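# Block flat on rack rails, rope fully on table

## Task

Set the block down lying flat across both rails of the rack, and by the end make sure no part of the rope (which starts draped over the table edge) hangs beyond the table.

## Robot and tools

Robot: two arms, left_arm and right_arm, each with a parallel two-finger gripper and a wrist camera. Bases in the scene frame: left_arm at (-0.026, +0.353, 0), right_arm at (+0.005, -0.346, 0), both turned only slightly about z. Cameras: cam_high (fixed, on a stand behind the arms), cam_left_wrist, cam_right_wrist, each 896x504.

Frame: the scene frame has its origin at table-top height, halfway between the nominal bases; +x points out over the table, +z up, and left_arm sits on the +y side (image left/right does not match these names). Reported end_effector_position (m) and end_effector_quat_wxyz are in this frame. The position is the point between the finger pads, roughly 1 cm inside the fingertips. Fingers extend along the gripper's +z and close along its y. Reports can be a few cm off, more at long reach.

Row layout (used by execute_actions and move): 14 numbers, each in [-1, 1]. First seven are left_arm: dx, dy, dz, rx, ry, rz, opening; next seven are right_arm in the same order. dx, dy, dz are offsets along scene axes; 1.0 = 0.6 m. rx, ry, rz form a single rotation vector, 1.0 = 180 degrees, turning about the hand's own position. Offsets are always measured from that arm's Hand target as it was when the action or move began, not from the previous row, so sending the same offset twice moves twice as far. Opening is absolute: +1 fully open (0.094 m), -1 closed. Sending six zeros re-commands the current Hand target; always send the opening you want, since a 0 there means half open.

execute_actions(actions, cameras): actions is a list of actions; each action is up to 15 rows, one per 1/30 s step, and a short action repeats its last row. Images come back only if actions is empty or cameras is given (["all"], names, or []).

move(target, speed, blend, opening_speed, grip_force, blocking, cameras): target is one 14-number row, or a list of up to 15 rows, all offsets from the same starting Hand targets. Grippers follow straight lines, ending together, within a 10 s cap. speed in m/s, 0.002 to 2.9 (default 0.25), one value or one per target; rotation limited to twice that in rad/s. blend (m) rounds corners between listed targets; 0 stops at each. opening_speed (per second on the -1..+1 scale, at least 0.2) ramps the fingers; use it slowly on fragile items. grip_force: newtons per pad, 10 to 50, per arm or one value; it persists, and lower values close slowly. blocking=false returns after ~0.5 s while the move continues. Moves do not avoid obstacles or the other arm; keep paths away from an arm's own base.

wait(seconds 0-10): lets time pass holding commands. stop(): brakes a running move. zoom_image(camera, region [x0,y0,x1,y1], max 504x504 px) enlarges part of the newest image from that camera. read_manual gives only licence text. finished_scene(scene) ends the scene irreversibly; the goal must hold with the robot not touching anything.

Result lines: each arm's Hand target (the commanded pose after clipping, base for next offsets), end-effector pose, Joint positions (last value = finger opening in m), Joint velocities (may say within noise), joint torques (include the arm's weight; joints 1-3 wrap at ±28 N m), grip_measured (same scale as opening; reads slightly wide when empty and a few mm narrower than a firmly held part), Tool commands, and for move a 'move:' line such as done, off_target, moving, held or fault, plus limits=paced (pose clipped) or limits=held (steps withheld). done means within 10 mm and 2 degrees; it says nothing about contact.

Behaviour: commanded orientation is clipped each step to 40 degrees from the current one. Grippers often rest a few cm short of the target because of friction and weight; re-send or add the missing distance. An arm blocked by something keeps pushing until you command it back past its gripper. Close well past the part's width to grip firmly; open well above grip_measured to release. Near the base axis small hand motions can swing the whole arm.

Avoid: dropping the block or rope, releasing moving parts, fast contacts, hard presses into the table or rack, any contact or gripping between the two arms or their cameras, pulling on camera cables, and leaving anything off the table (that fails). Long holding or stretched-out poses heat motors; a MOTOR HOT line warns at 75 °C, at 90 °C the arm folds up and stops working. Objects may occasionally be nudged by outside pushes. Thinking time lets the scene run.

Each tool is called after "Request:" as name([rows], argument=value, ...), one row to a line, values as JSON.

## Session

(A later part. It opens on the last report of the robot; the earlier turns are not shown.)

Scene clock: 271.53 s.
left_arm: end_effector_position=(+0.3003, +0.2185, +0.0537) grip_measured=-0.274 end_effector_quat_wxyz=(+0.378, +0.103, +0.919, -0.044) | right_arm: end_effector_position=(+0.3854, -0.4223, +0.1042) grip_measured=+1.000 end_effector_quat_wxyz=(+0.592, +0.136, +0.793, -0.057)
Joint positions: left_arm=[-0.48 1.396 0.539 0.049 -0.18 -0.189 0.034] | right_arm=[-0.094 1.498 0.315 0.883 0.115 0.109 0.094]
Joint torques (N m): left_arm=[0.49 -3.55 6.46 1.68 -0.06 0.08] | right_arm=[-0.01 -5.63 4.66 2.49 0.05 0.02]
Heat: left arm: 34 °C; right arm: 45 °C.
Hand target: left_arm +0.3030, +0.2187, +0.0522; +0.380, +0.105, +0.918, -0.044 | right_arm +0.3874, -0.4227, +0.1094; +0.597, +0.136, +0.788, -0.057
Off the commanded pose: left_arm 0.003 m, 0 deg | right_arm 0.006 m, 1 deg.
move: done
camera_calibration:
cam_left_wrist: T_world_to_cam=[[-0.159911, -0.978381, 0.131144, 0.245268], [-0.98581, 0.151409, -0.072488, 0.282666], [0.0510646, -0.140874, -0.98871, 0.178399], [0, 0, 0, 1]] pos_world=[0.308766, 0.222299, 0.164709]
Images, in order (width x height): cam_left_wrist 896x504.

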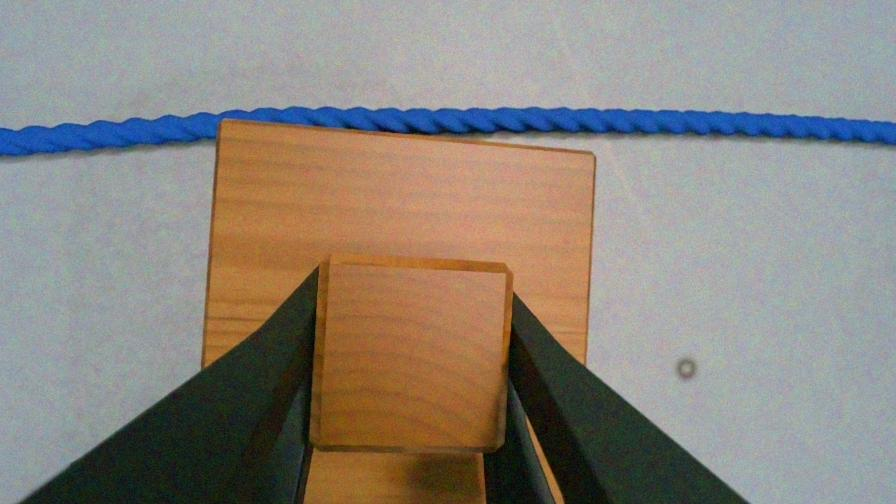

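Request:
move([
  [0,0,0.1,0,0,0,-1,0,0,0,0,0,0,1],
  [0.1617,0.027,0.247,0,0,0,-1,0,0,0,0,0,0,1],
], speed=[0.1,0.2], blend=[0.03,0], cameras=["cam_high","cam_left_wrist"])

Scene clock: 289.87 s.
left_arm: end_effector_position=(+0.3891, +0.2390, +0.1852) grip_measured=-0.274 end_effector_quat_wxyz=(+0.359, +0.102, +0.927, -0.038) | right_arm: end_effector_position=(+0.3854, -0.4223, +0.1042) grip_measured=+1.000 end_effector_quat_wxyz=(+0.592, +0.136, +0.793, -0.057)
Joint positions: left_arm=[-0.287 1.532 1.246 -0.548 -0.053 -0.053 0.034] | right_arm=[-0.094 1.498 0.315 0.883 0.115 0.109 0.094]
Joint torques (N m): left_arm=[0.29 -6.43 10.61 1.59 0.03 0.07] | right_arm=[-0.02 -5.59 4.64 2.51 0.04 0.02]
Heat: left arm: 34 °C; right arm: 45 °C.
Hand target: left_arm +0.4001, +0.2350, +0.2004; +0.380, +0.105, +0.918, -0.044 | right_arm +0.3874, -0.4227, +0.1094; +0.597, +0.136, +0.788, -0.057
Off the commanded pose: left_arm 0.019 m, 3 deg | right_arm 0.006 m, 1 deg.
move: off_target (left_arm)
camera_calibration:
cam_left_wrist: T_world_to_cam=[[-0.147521, -0.981515, 0.121924, 0.259854], [-0.988974, 0.144771, -0.0311686, 0.371796], [0.0129413, -0.125178, -0.99205, 0.318481], [0, 0, 0, 1]] pos_world=[0.401909, 0.241093, 0.295855]
Images, in order (width x height): cam_high 896x504, cam_left_wrist 896x504.

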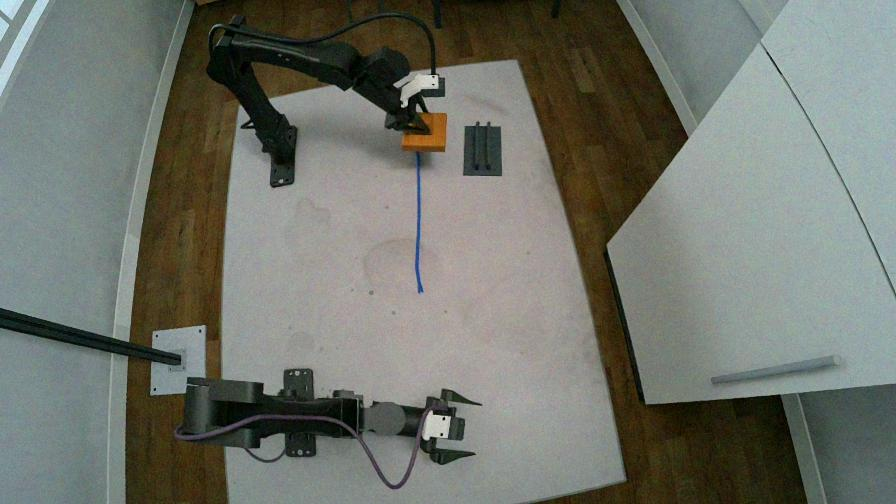

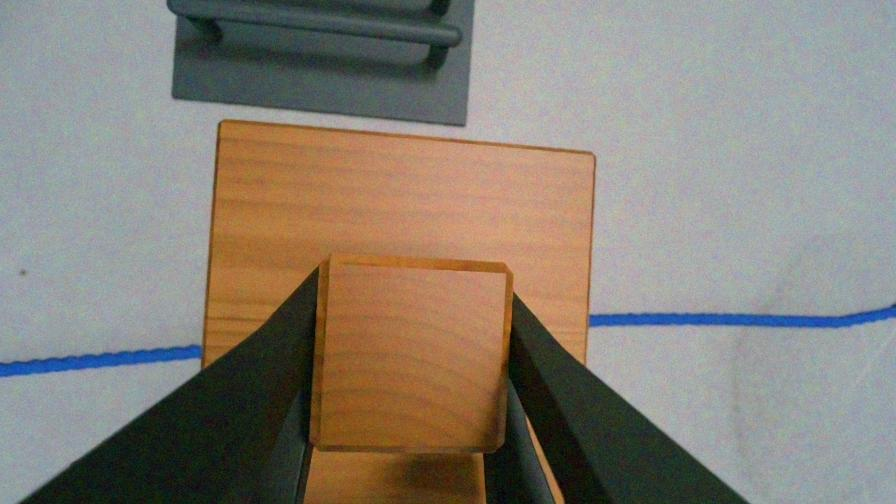

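Request:
move(target=[0.258,0.0317,-0.064,-0.003,-0.013,0,-1,0,0,0,0,0,0,1], speed=0.15, cameras=["cam_high","cam_left_wrist"])

Scene clock: 315.20 s.
left_arm: end_effector_position=(+0.5403, +0.2573, +0.1478) grip_measured=-0.274 end_effector_quat_wxyz=(+0.374, +0.099, +0.921, -0.040) | right_arm: end_effector_position=(+0.3854, -0.4223, +0.1042) grip_measured=+1.000 end_effector_quat_wxyz=(+0.592, +0.136, +0.793, -0.057)
Joint positions: left_arm=[-0.15 2.078 1.75 -0.473 0.04 0.041 0.034] | right_arm=[-0.094 1.498 0.315 0.883 0.115 0.109 0.094]
Joint torques (N m): left_arm=[0.2 -11.33 10.97 1.75 0.04 0.11] | right_arm=[-0.01 -5.55 4.67 2.51 0.05 0.03]
Heat: left arm: 37 °C; right arm: 45 °C.
Hand target: left_arm +0.5549, +0.2540, +0.1618; +0.399, +0.104, +0.910, -0.046 | right_arm +0.3874, -0.4227, +0.1094; +0.597, +0.136, +0.788, -0.057
Off the commanded pose: left_arm 0.021 m, 3 deg | right_arm 0.006 m, 1 deg.
move: off_target (left_arm)
camera_calibration:
cam_left_wrist: T_world_to_cam=[[-0.148058, -0.980651, 0.128075, 0.303885], [-0.987948, 0.140748, -0.0644101, 0.522826], [0.0451375, -0.136068, -0.989671, 0.266698], [0, 0, 0, 1]] pos_world=[0.54948, 0.260708, 0.258698]
Images, in order (width x height): cam_high 896x504, cam_left_wrist 896x504.

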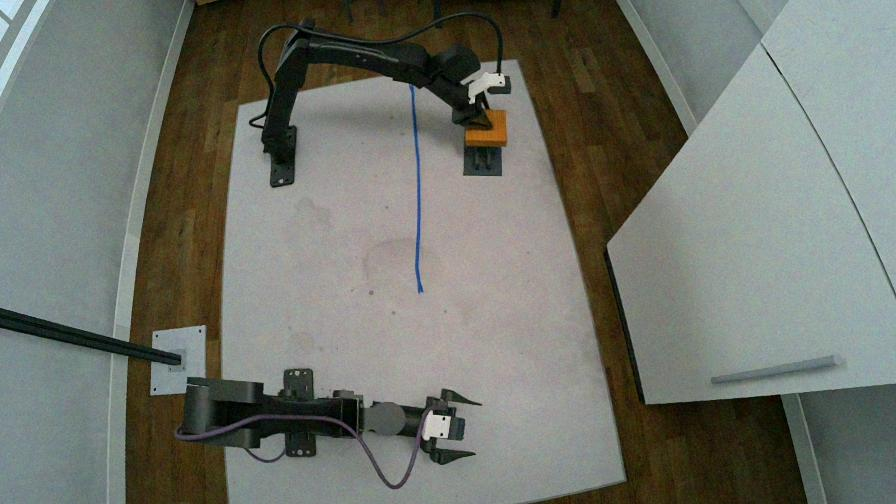

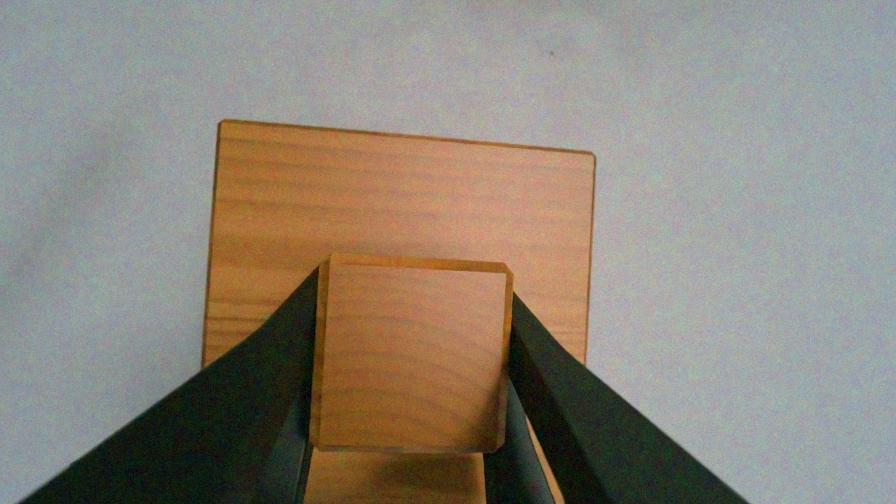

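Request:
zoom_image(camera="cam_high", region=[420, 60, 560, 200])

Scaled by 3.600 from the camera's 896x504 image, which has a finer 1280x720 frame.

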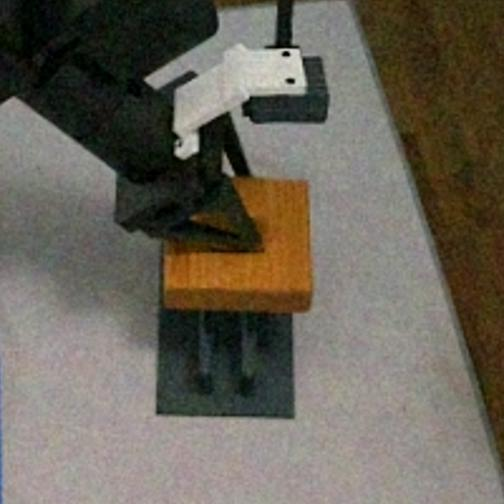

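Request:
move(target=[0,0,0,0,0,0,-1,0.1502,0.5978,0.1193,0.0624,-0.1532,0.5118,1], speed=0.25, cameras=["cam_high","cam_right_wrist"])

Scene clock: 347.70 s.
left_arm: end_effector_position=(+0.5403, +0.2572, +0.1478) grip_measured=-0.274 end_effector_quat_wxyz=(+0.374, +0.099, +0.921, -0.041) | right_arm: end_effector_position=(+0.4751, -0.0672, +0.1851) grip_measured=+1.000 end_effector_quat_wxyz=(+0.589, -0.401, +0.509, +0.483)
Joint positions: left_arm=[-0.15 2.078 1.75 -0.473 0.041 0.041 0.034] | right_arm=[0.29 2.326 1.295 1.387 -1.09 0.338 0.094]
Joint torques (N m): left_arm=[0.12 -11.02 10.97 1.78 0.16 0.09] | right_arm=[0.4 -9.65 6.65 2.14 0.15 0.09]
Heat: left arm: 39 °C; right arm: 45 °C.
Hand target: left_arm +0.5549, +0.2540, +0.1618; +0.399, +0.104, +0.910, -0.046 | right_arm +0.4776, -0.0642, +0.1810; +0.594, -0.406, +0.498, +0.484
Off the commanded pose: left_arm 0.021 m, 3 deg | right_arm 0.006 m, 2 deg.
move: off_target (left_arm)
camera_calibration:
cam_right_wrist: T_world_to_cam=[[0.952966, -0.285707, 0.101134, -0.499306], [-0.0763743, -0.549297, -0.83213, 0.165155], [0.293298, 0.785267, -0.545282, 0.122503], [0, 0, 0, 1]] pos_world=[0.452505, -0.148133, 0.254726]
Images, in order (width x height): cam_high 896x504, cam_right_wrist 896x504.

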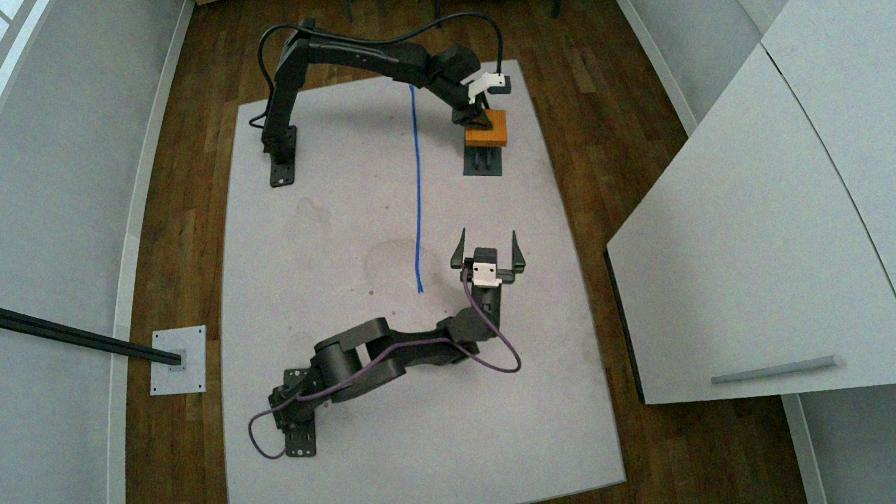

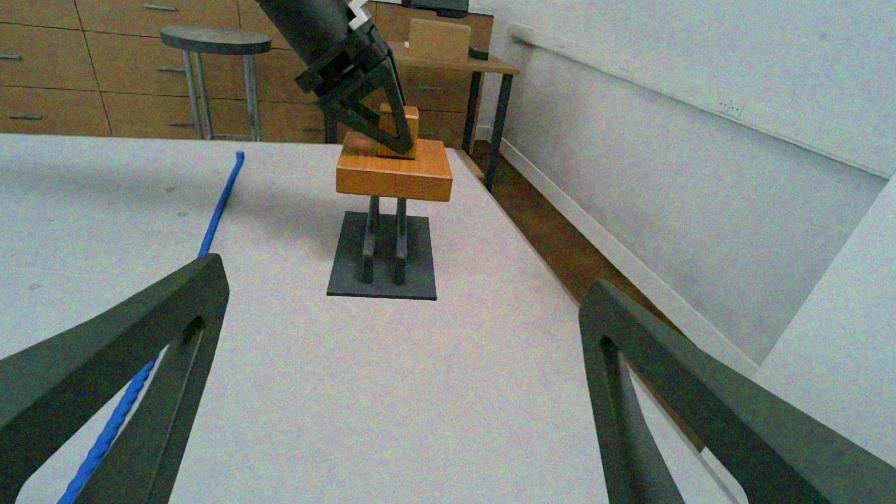

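Great view. Zoom in.

Request:
zoom_image(camera="cam_right_wrist", region=[280, 70, 520, 310])

Scaled by 2.100 from the camera's 896x504 image, which has a finer 1280x720 frame.

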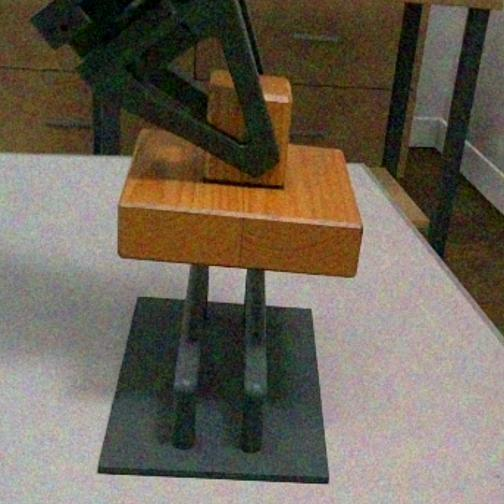

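Request:
move(target=[-0.0083,-0.0083,-0.06,-0.0019,-0.0081,0,-1,0,0,0,0,0,0,1], speed=0.08, cameras=["cam_right_wrist"])

Scene clock: 376.77 s.
left_arm: end_effector_position=(+0.5407, +0.2545, +0.1203) grip_measured=-0.274 end_effector_quat_wxyz=(+0.390, +0.101, +0.914, -0.042) | right_arm: end_effector_position=(+0.4750, -0.0671, +0.1851) grip_measured=+1.000 end_effector_quat_wxyz=(+0.589, -0.401, +0.509, +0.483)
Joint positions: left_arm=[-0.155 2.078 1.615 -0.303 0.041 0.041 0.034] | right_arm=[0.29 2.326 1.295 1.387 -1.091 0.339 0.094]
Joint torques (N m): left_arm=[-0.77 -11.58 7.64 2 0.08 -0.08] | right_arm=[0.36 -9.66 6.69 2.19 0.14 0.11]
Heat: left arm: 40 °C; right arm: 42 °C.
Hand target: left_arm +0.5499, +0.2489, +0.1258; +0.411, +0.103, +0.905, -0.047 | right_arm +0.4776, -0.0642, +0.1810; +0.594, -0.407, +0.498, +0.484
Off the commanded pose: left_arm 0.012 m, 3 deg | right_arm 0.006 m, 2 deg.
move: off_target (left_arm)
camera_calibration:
cam_right_wrist: T_world_to_cam=[[0.953182, -0.285243, 0.100402, -0.499157], [-0.0766824, -0.549165, -0.832189, 0.165413], [0.292514, 0.785528, -0.545327, 0.122963], [0, 0, 0, 1]] pos_world=[0.452504, -0.148133, 0.254826]
Images, in order (width x height): cam_right_wrist 896x504.

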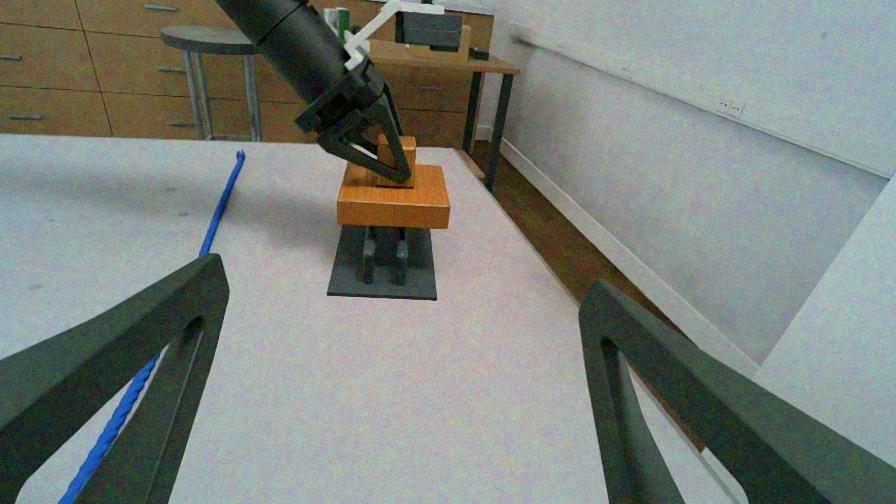

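Request:
zoom_image(camera="cam_right_wrist", region=[300, 120, 480, 300])

Scaled by 2.800 from the camera's 896x504 image, which has a finer 1280x720 frame.

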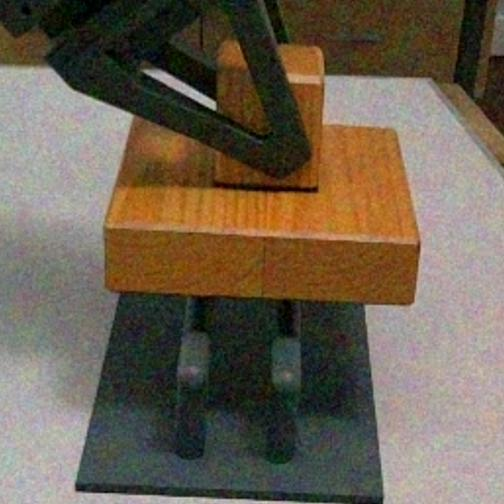

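Request:
move(target=[-0.015,0,-0.04,0,0,0,-1,0,0,0,0,0,0,1], speed=0.03, cameras=["cam_right_wrist"])

Request:
zoom_image(camera="cam_right_wrist", region=[300, 120, 480, 300])

Scene clock: 385.53 s.
left_arm: end_effector_position=(+0.5414, +0.2542, +0.1055) grip_measured=-0.274 end_effector_quat_wxyz=(+0.408, +0.101, +0.906, -0.043) | right_arm: end_effector_position=(+0.4750, -0.0671, +0.1851) grip_measured=+1.000 end_effector_quat_wxyz=(+0.589, -0.401, +0.509, +0.483)
Joint positions: left_arm=[-0.155 2.078 1.525 -0.173 0.041 0.041 0.034] | right_arm=[0.29 2.326 1.295 1.387 -1.091 0.339 0.094]
Joint torques (N m): left_arm=[-0.99 -12.04 6.3 1.78 0.09 -0.06] | right_arm=[0.32 -9.62 6.67 2.21 0.14 0.09]
Heat: left arm: 39 °C; right arm: 41 °C.
Hand target: left_arm +0.5409, +0.2491, +0.1018; +0.411, +0.103, +0.905, -0.047 | right_arm +0.4776, -0.0642, +0.1810; +0.594, -0.407, +0.498, +0.484
Off the commanded pose: left_arm 0.006 m, 1 deg | right_arm 0.006 m, 2 deg.
move: done
camera_calibration:
cam_right_wrist: T_world_to_cam=[[0.953182, -0.285243, 0.100402, -0.499157], [-0.0766824, -0.549165, -0.832189, 0.165413], [0.292514, 0.785528, -0.545327, 0.122963], [0, 0, 0, 1]] pos_world=[0.452504, -0.148133, 0.254826]
Images, in order (width x height): cam_right_wrist 896x504.

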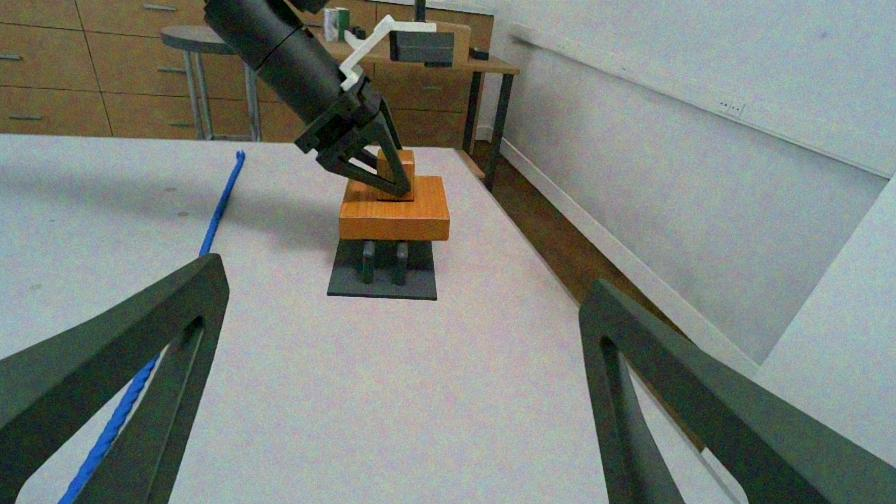

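Scaled by 2.800 from the camera's 896x504 image, which has a finer 1280x720 frame.

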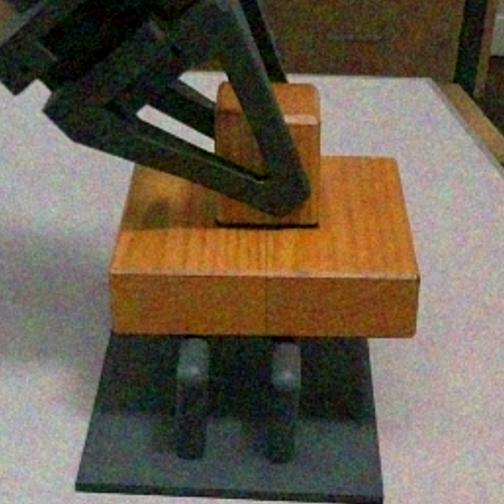

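Request:
move(target=[-0.015,-0.005,0.02,0.0047,0.0206,0,-1,0,0,0,0,0,0,1], speed=0.06, cameras=["cam_right_wrist"])

Request:
zoom_image(camera="cam_right_wrist", region=[300, 120, 480, 300])

Scene clock: 397.63 s.
left_arm: end_effector_position=(+0.5325, +0.2496, +0.1033) grip_measured=-0.274 end_effector_quat_wxyz=(+0.380, +0.106, +0.918, -0.042) | right_arm: end_effector_position=(+0.4750, -0.0671, +0.1851) grip_measured=+1.000 end_effector_quat_wxyz=(+0.589, -0.401, +0.509, +0.483)
Joint positions: left_arm=[-0.168 2.078 1.562 -0.272 0.036 0.041 0.034] | right_arm=[0.29 2.326 1.295 1.387 -1.091 0.339 0.094]
Joint torques (N m): left_arm=[-0.7 -13.41 9.2 1.25 0.05 -0.11] | right_arm=[0.34 -9.7 6.68 2.19 0.14 0.07]
Heat: left arm: 39 °C; right arm: 41 °C.
Hand target: left_arm +0.5319, +0.2461, +0.1137; +0.381, +0.105, +0.918, -0.044 | right_arm +0.4776, -0.0642, +0.1810; +0.594, -0.407, +0.498, +0.484
Off the commanded pose: left_arm 0.011 m, 0 deg | right_arm 0.006 m, 2 deg.
move: off_target (left_arm)
camera_calibration:
cam_right_wrist: T_world_to_cam=[[0.953182, -0.285243, 0.100402, -0.499157], [-0.0766824, -0.549165, -0.832189, 0.165413], [0.292514, 0.785528, -0.545327, 0.122963], [0, 0, 0, 1]] pos_world=[0.452504, -0.148133, 0.254826]
Images, in order (width x height): cam_right_wrist 896x504.

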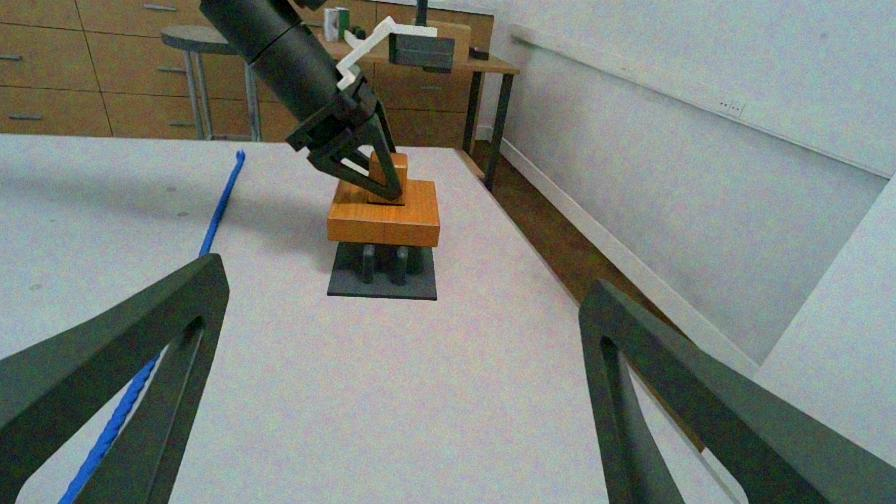

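Scaled by 2.800 from the camera's 896x504 image, which has a finer 1280x720 frame.

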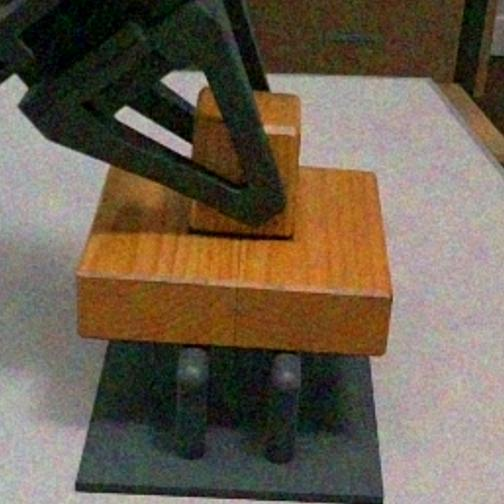

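Request:
move(target=[0.003,0,-0.018,0,0,0,-1,0,0,0,0,0,0,1], speed=0.02, cameras=["cam_right_wrist"])

Request:
zoom_image(camera="cam_right_wrist", region=[300, 120, 480, 300])

Scene clock: 403.20 s.
left_arm: end_effector_position=(+0.5327, +0.2495, +0.1035) grip_measured=-0.274 end_effector_quat_wxyz=(+0.380, +0.106, +0.918, -0.042) | right_arm: end_effector_position=(+0.4750, -0.0671, +0.1851) grip_measured=+1.000 end_effector_quat_wxyz=(+0.589, -0.401, +0.509, +0.483)
Joint positions: left_arm=[-0.168 2.078 1.562 -0.272 0.036 0.041 0.034] | right_arm=[0.29 2.326 1.295 1.387 -1.091 0.339 0.094]
Joint torques (N m): left_arm=[-0.27 -11.92 7.86 1.49 0 -0.1] | right_arm=[0.34 -9.63 6.68 2.2 0.17 0.09]
Heat: left arm: 40 °C; right arm: 40 °C.
Hand target: left_arm +0.5337, +0.2460, +0.1031; +0.381, +0.105, +0.918, -0.044 | right_arm +0.4776, -0.0642, +0.1810; +0.594, -0.407, +0.498, +0.484
Off the commanded pose: left_arm 0.004 m, 0 deg | right_arm 0.006 m, 2 deg.
move: done
camera_calibration:
cam_right_wrist: T_world_to_cam=[[0.953182, -0.285243, 0.100402, -0.499157], [-0.0766824, -0.549165, -0.832189, 0.165413], [0.292514, 0.785528, -0.545327, 0.122963], [0, 0, 0, 1]] pos_world=[0.452504, -0.148133, 0.254826]
Images, in order (width x height): cam_right_wrist 896x504.

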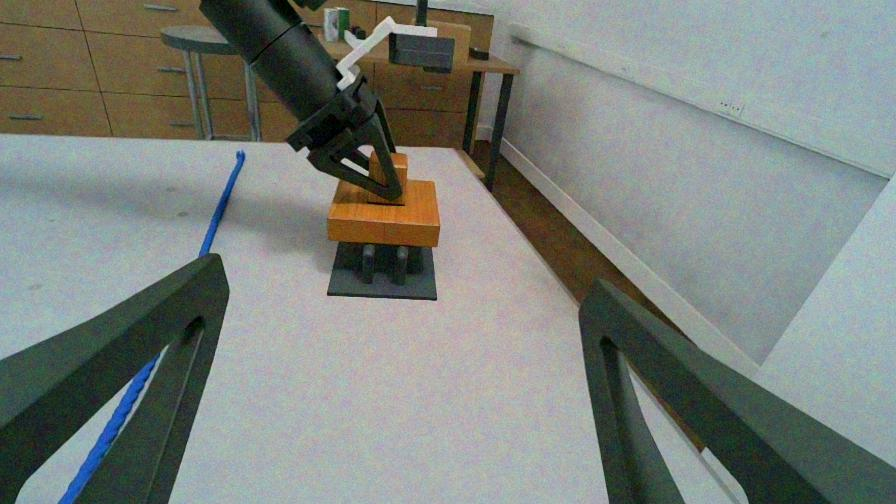

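Scaled by 2.800 from the camera's 896x504 image, which has a finer 1280x720 frame.

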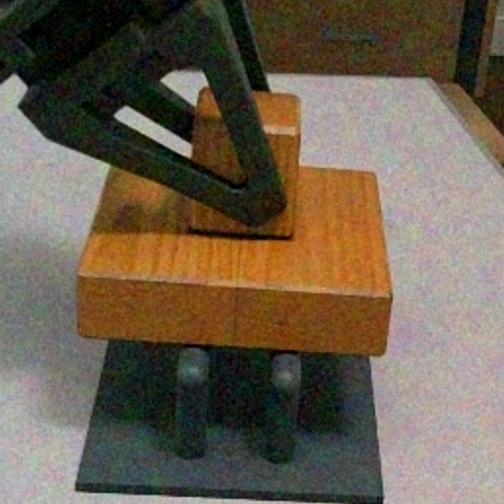

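Request:
move(target=[0.002,0,-0.025,0,0,0,-1,0,0,0,0,0,0,1], speed=0.02, cameras=["cam_right_wrist"])

Request:
zoom_image(camera="cam_right_wrist", region=[300, 120, 480, 300])

Scene clock: 408.00 s.
left_arm: end_effector_position=(+0.5350, +0.2491, +0.1040) grip_measured=-0.274 end_effector_quat_wxyz=(+0.388, +0.106, +0.915, -0.042) | right_arm: end_effector_position=(+0.4750, -0.0671, +0.1851) grip_measured=+1.000 end_effector_quat_wxyz=(+0.589, -0.401, +0.509, +0.483)
Joint positions: left_arm=[-0.168 2.078 1.552 -0.243 0.036 0.041 0.034] | right_arm=[0.29 2.326 1.295 1.387 -1.091 0.339 0.094]
Joint torques (N m): left_arm=[-0.65 -10.58 6.38 1.78 0.03 -0.11] | right_arm=[0.36 -9.61 6.71 2.19 0.16 0.1]
Heat: left arm: 40 °C; right arm: 40 °C.
Hand target: left_arm +0.5350, +0.2460, +0.0881; +0.381, +0.105, +0.918, -0.044 | right_arm +0.4776, -0.0642, +0.1810; +0.594, -0.407, +0.498, +0.484
Off the commanded pose: left_arm 0.016 m, 1 deg | right_arm 0.006 m, 2 deg.
move: off_target (left_arm)
camera_calibration:
cam_right_wrist: T_world_to_cam=[[0.953182, -0.285243, 0.100402, -0.499157], [-0.0766824, -0.549165, -0.832189, 0.165413], [0.292514, 0.785528, -0.545327, 0.122963], [0, 0, 0, 1]] pos_world=[0.452504, -0.148133, 0.254826]
Images, in order (width x height): cam_right_wrist 896x504.

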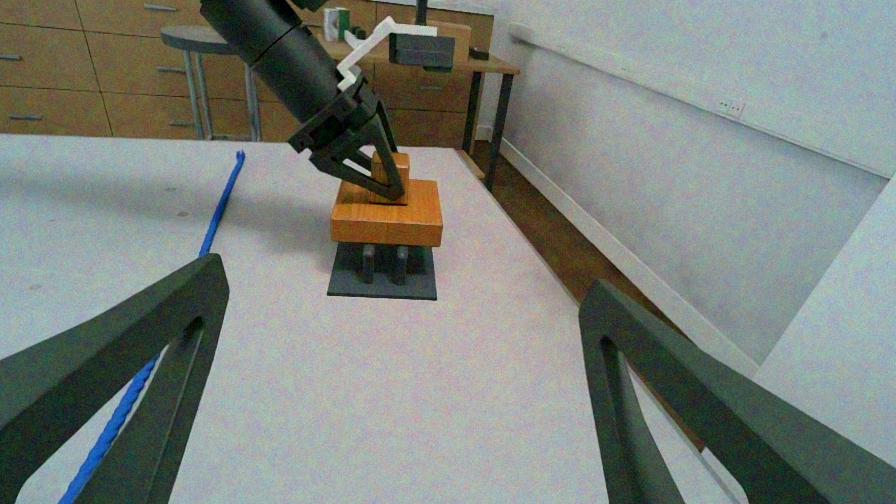

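Scaled by 2.800 from the camera's 896x504 image, which has a finer 1280x720 frame.

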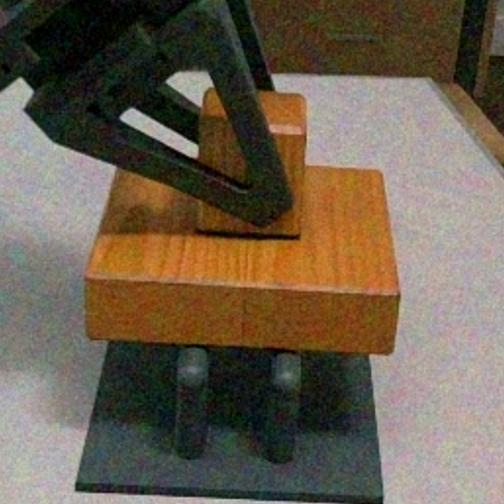

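Request:
move([
  [0,0.003,0.03,0.002,0.009,0,-1,0,0,0,0,0,0,1],
  [0,0.003,0.03,0.002,0.009,0,0.4,0,0,0,0,0,0,1],
], speed=0.03, opening_speed=0.6, cameras=["cam_right_wrist","cam_left_wrist"])

Request:
zoom_image(camera="cam_right_wrist", region=[300, 120, 480, 300])

Scene clock: 417.00 s.
left_arm: end_effector_position=(+0.5284, +0.2503, +0.1044) grip_measured=+0.398 end_effector_quat_wxyz=(+0.364, +0.106, +0.924, -0.041) | right_arm: end_effector_position=(+0.4750, -0.0671, +0.1851) grip_measured=+1.000 end_effector_quat_wxyz=(+0.589, -0.401, +0.509, +0.483)
Joint positions: left_arm=[-0.168 2.078 1.59 -0.333 0.036 0.041 0.066] | right_arm=[0.29 2.326 1.295 1.387 -1.091 0.339 0.094]
Joint torques (N m): left_arm=[-0.34 -10.69 10.22 1.41 0.01 -0.1] | right_arm=[0.31 -9.66 6.68 2.19 0.17 0.07]
Heat: left arm: 39 °C; right arm: 40 °C.
Hand target: left_arm +0.5349, +0.2478, +0.1061; +0.367, +0.105, +0.923, -0.042 | right_arm +0.4776, -0.0642, +0.1810; +0.594, -0.407, +0.498, +0.484
Off the commanded pose: left_arm 0.007 m, 0 deg | right_arm 0.006 m, 2 deg.
move: done
camera_calibration:
cam_left_wrist: T_world_to_cam=[[-0.159088, -0.979406, 0.124315, 0.30672], [-0.986978, 0.154744, -0.0439121, 0.503193], [0.0237707, -0.129682, -0.991271, 0.233241], [0, 0, 0, 1]] pos_world=[0.539892, 0.252784, 0.215171]
cam_right_wrist: T_world_to_cam=[[0.953182, -0.285243, 0.100402, -0.499157], [-0.0766824, -0.549165, -0.832189, 0.165413], [0.292514, 0.785528, -0.545327, 0.122963], [0, 0, 0, 1]] pos_world=[0.452504, -0.148133, 0.254826]
Images, in order (width x height): cam_left_wrist 896x504, cam_right_wrist 896x504.

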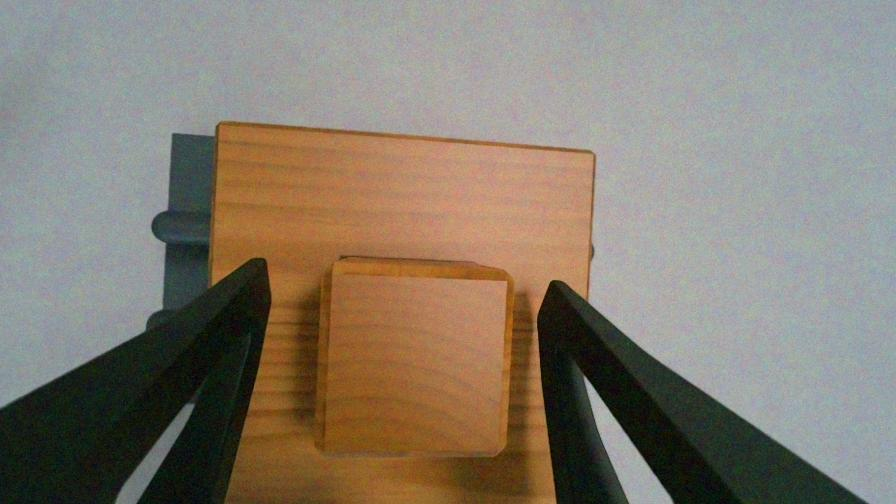

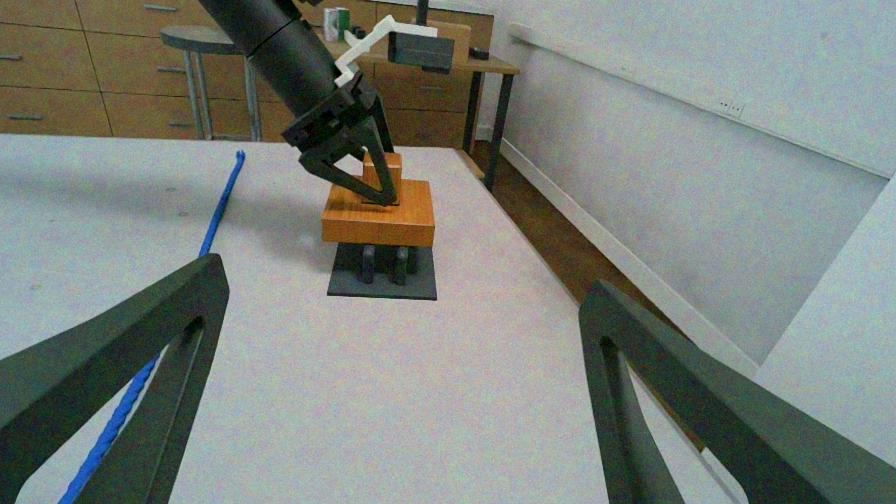

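Scaled by 2.800 from the camera's 896x504 image, which has a finer 1280x720 frame.

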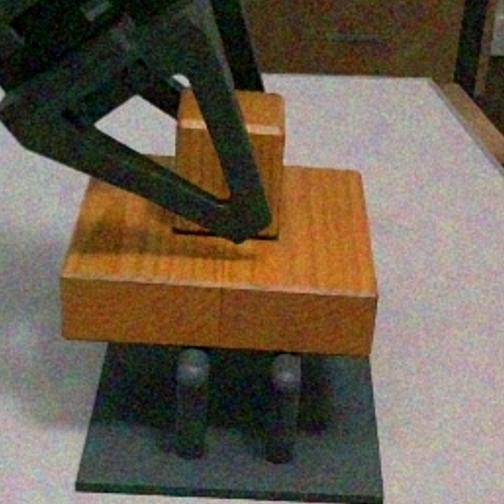

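Request:
move([
  [0,0,0,0,0,0,0.8,0,0,0,0,0,0,1],
  [-0.117,0.025,0.117,0,0,0,0.8,0,0,0,0,0,0,1],
], speed=0.06, opening_speed=1, cameras=["cam_high","cam_right_wrist"])

Scene clock: 435.73 s.
left_arm: end_effector_position=(+0.4710, +0.2603, +0.1655) grip_measured=+0.798 end_effector_quat_wxyz=(+0.361, +0.106, +0.926, -0.040) | right_arm: end_effector_position=(+0.4750, -0.0671, +0.1851) grip_measured=+1.000 end_effector_quat_wxyz=(+0.589, -0.401, +0.509, +0.483)
Joint positions: left_arm=[-0.168 1.819 1.481 -0.491 0.036 0.041 0.084] | right_arm=[0.29 2.326 1.295 1.387 -1.091 0.339 0.094]
Joint torques (N m): left_arm=[0.24 -13.19 6.48 1.43 0.06 0.03] | right_arm=[0.31 -9.63 6.64 2.19 0.14 0.08]
Heat: left arm: 39 °C; right arm: 40 °C.
Hand target: left_arm +0.4647, +0.2628, +0.1763; +0.368, +0.105, +0.923, -0.042 | right_arm +0.4776, -0.0642, +0.1810; +0.594, -0.407, +0.498, +0.484
Off the commanded pose: left_arm 0.013 m, 1 deg | right_arm 0.006 m, 2 deg.
move: off_target (left_arm)
camera_calibration:
cam_right_wrist: T_world_to_cam=[[0.953182, -0.285243, 0.100402, -0.499157], [-0.0766824, -0.549165, -0.832189, 0.165413], [0.292514, 0.785528, -0.545327, 0.122963], [0, 0, 0, 1]] pos_world=[0.452504, -0.148133, 0.254826]
Images, in order (width x height): cam_high 896x504, cam_right_wrist 896x504.

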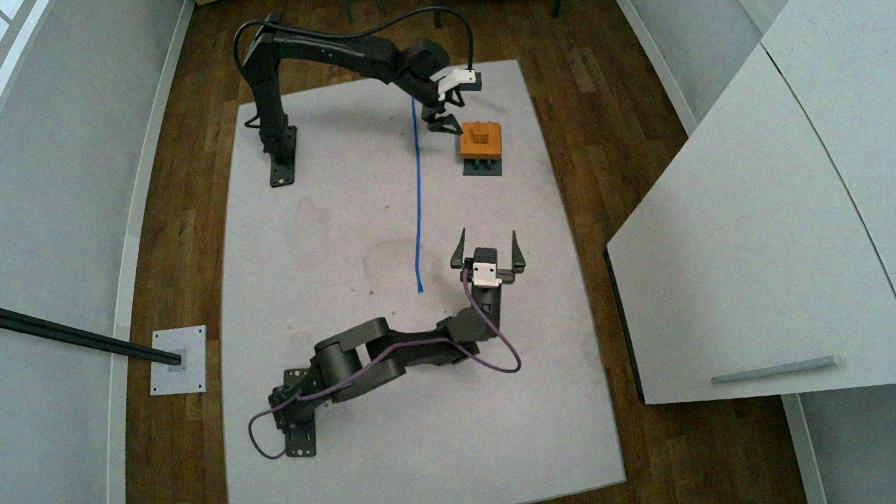

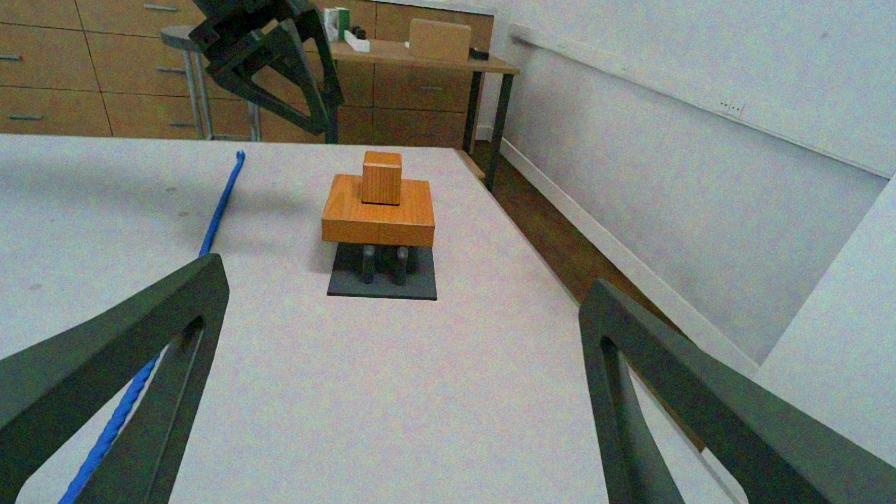

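Request:
finished_scene(scene=1)

The scene is finished: the task was done.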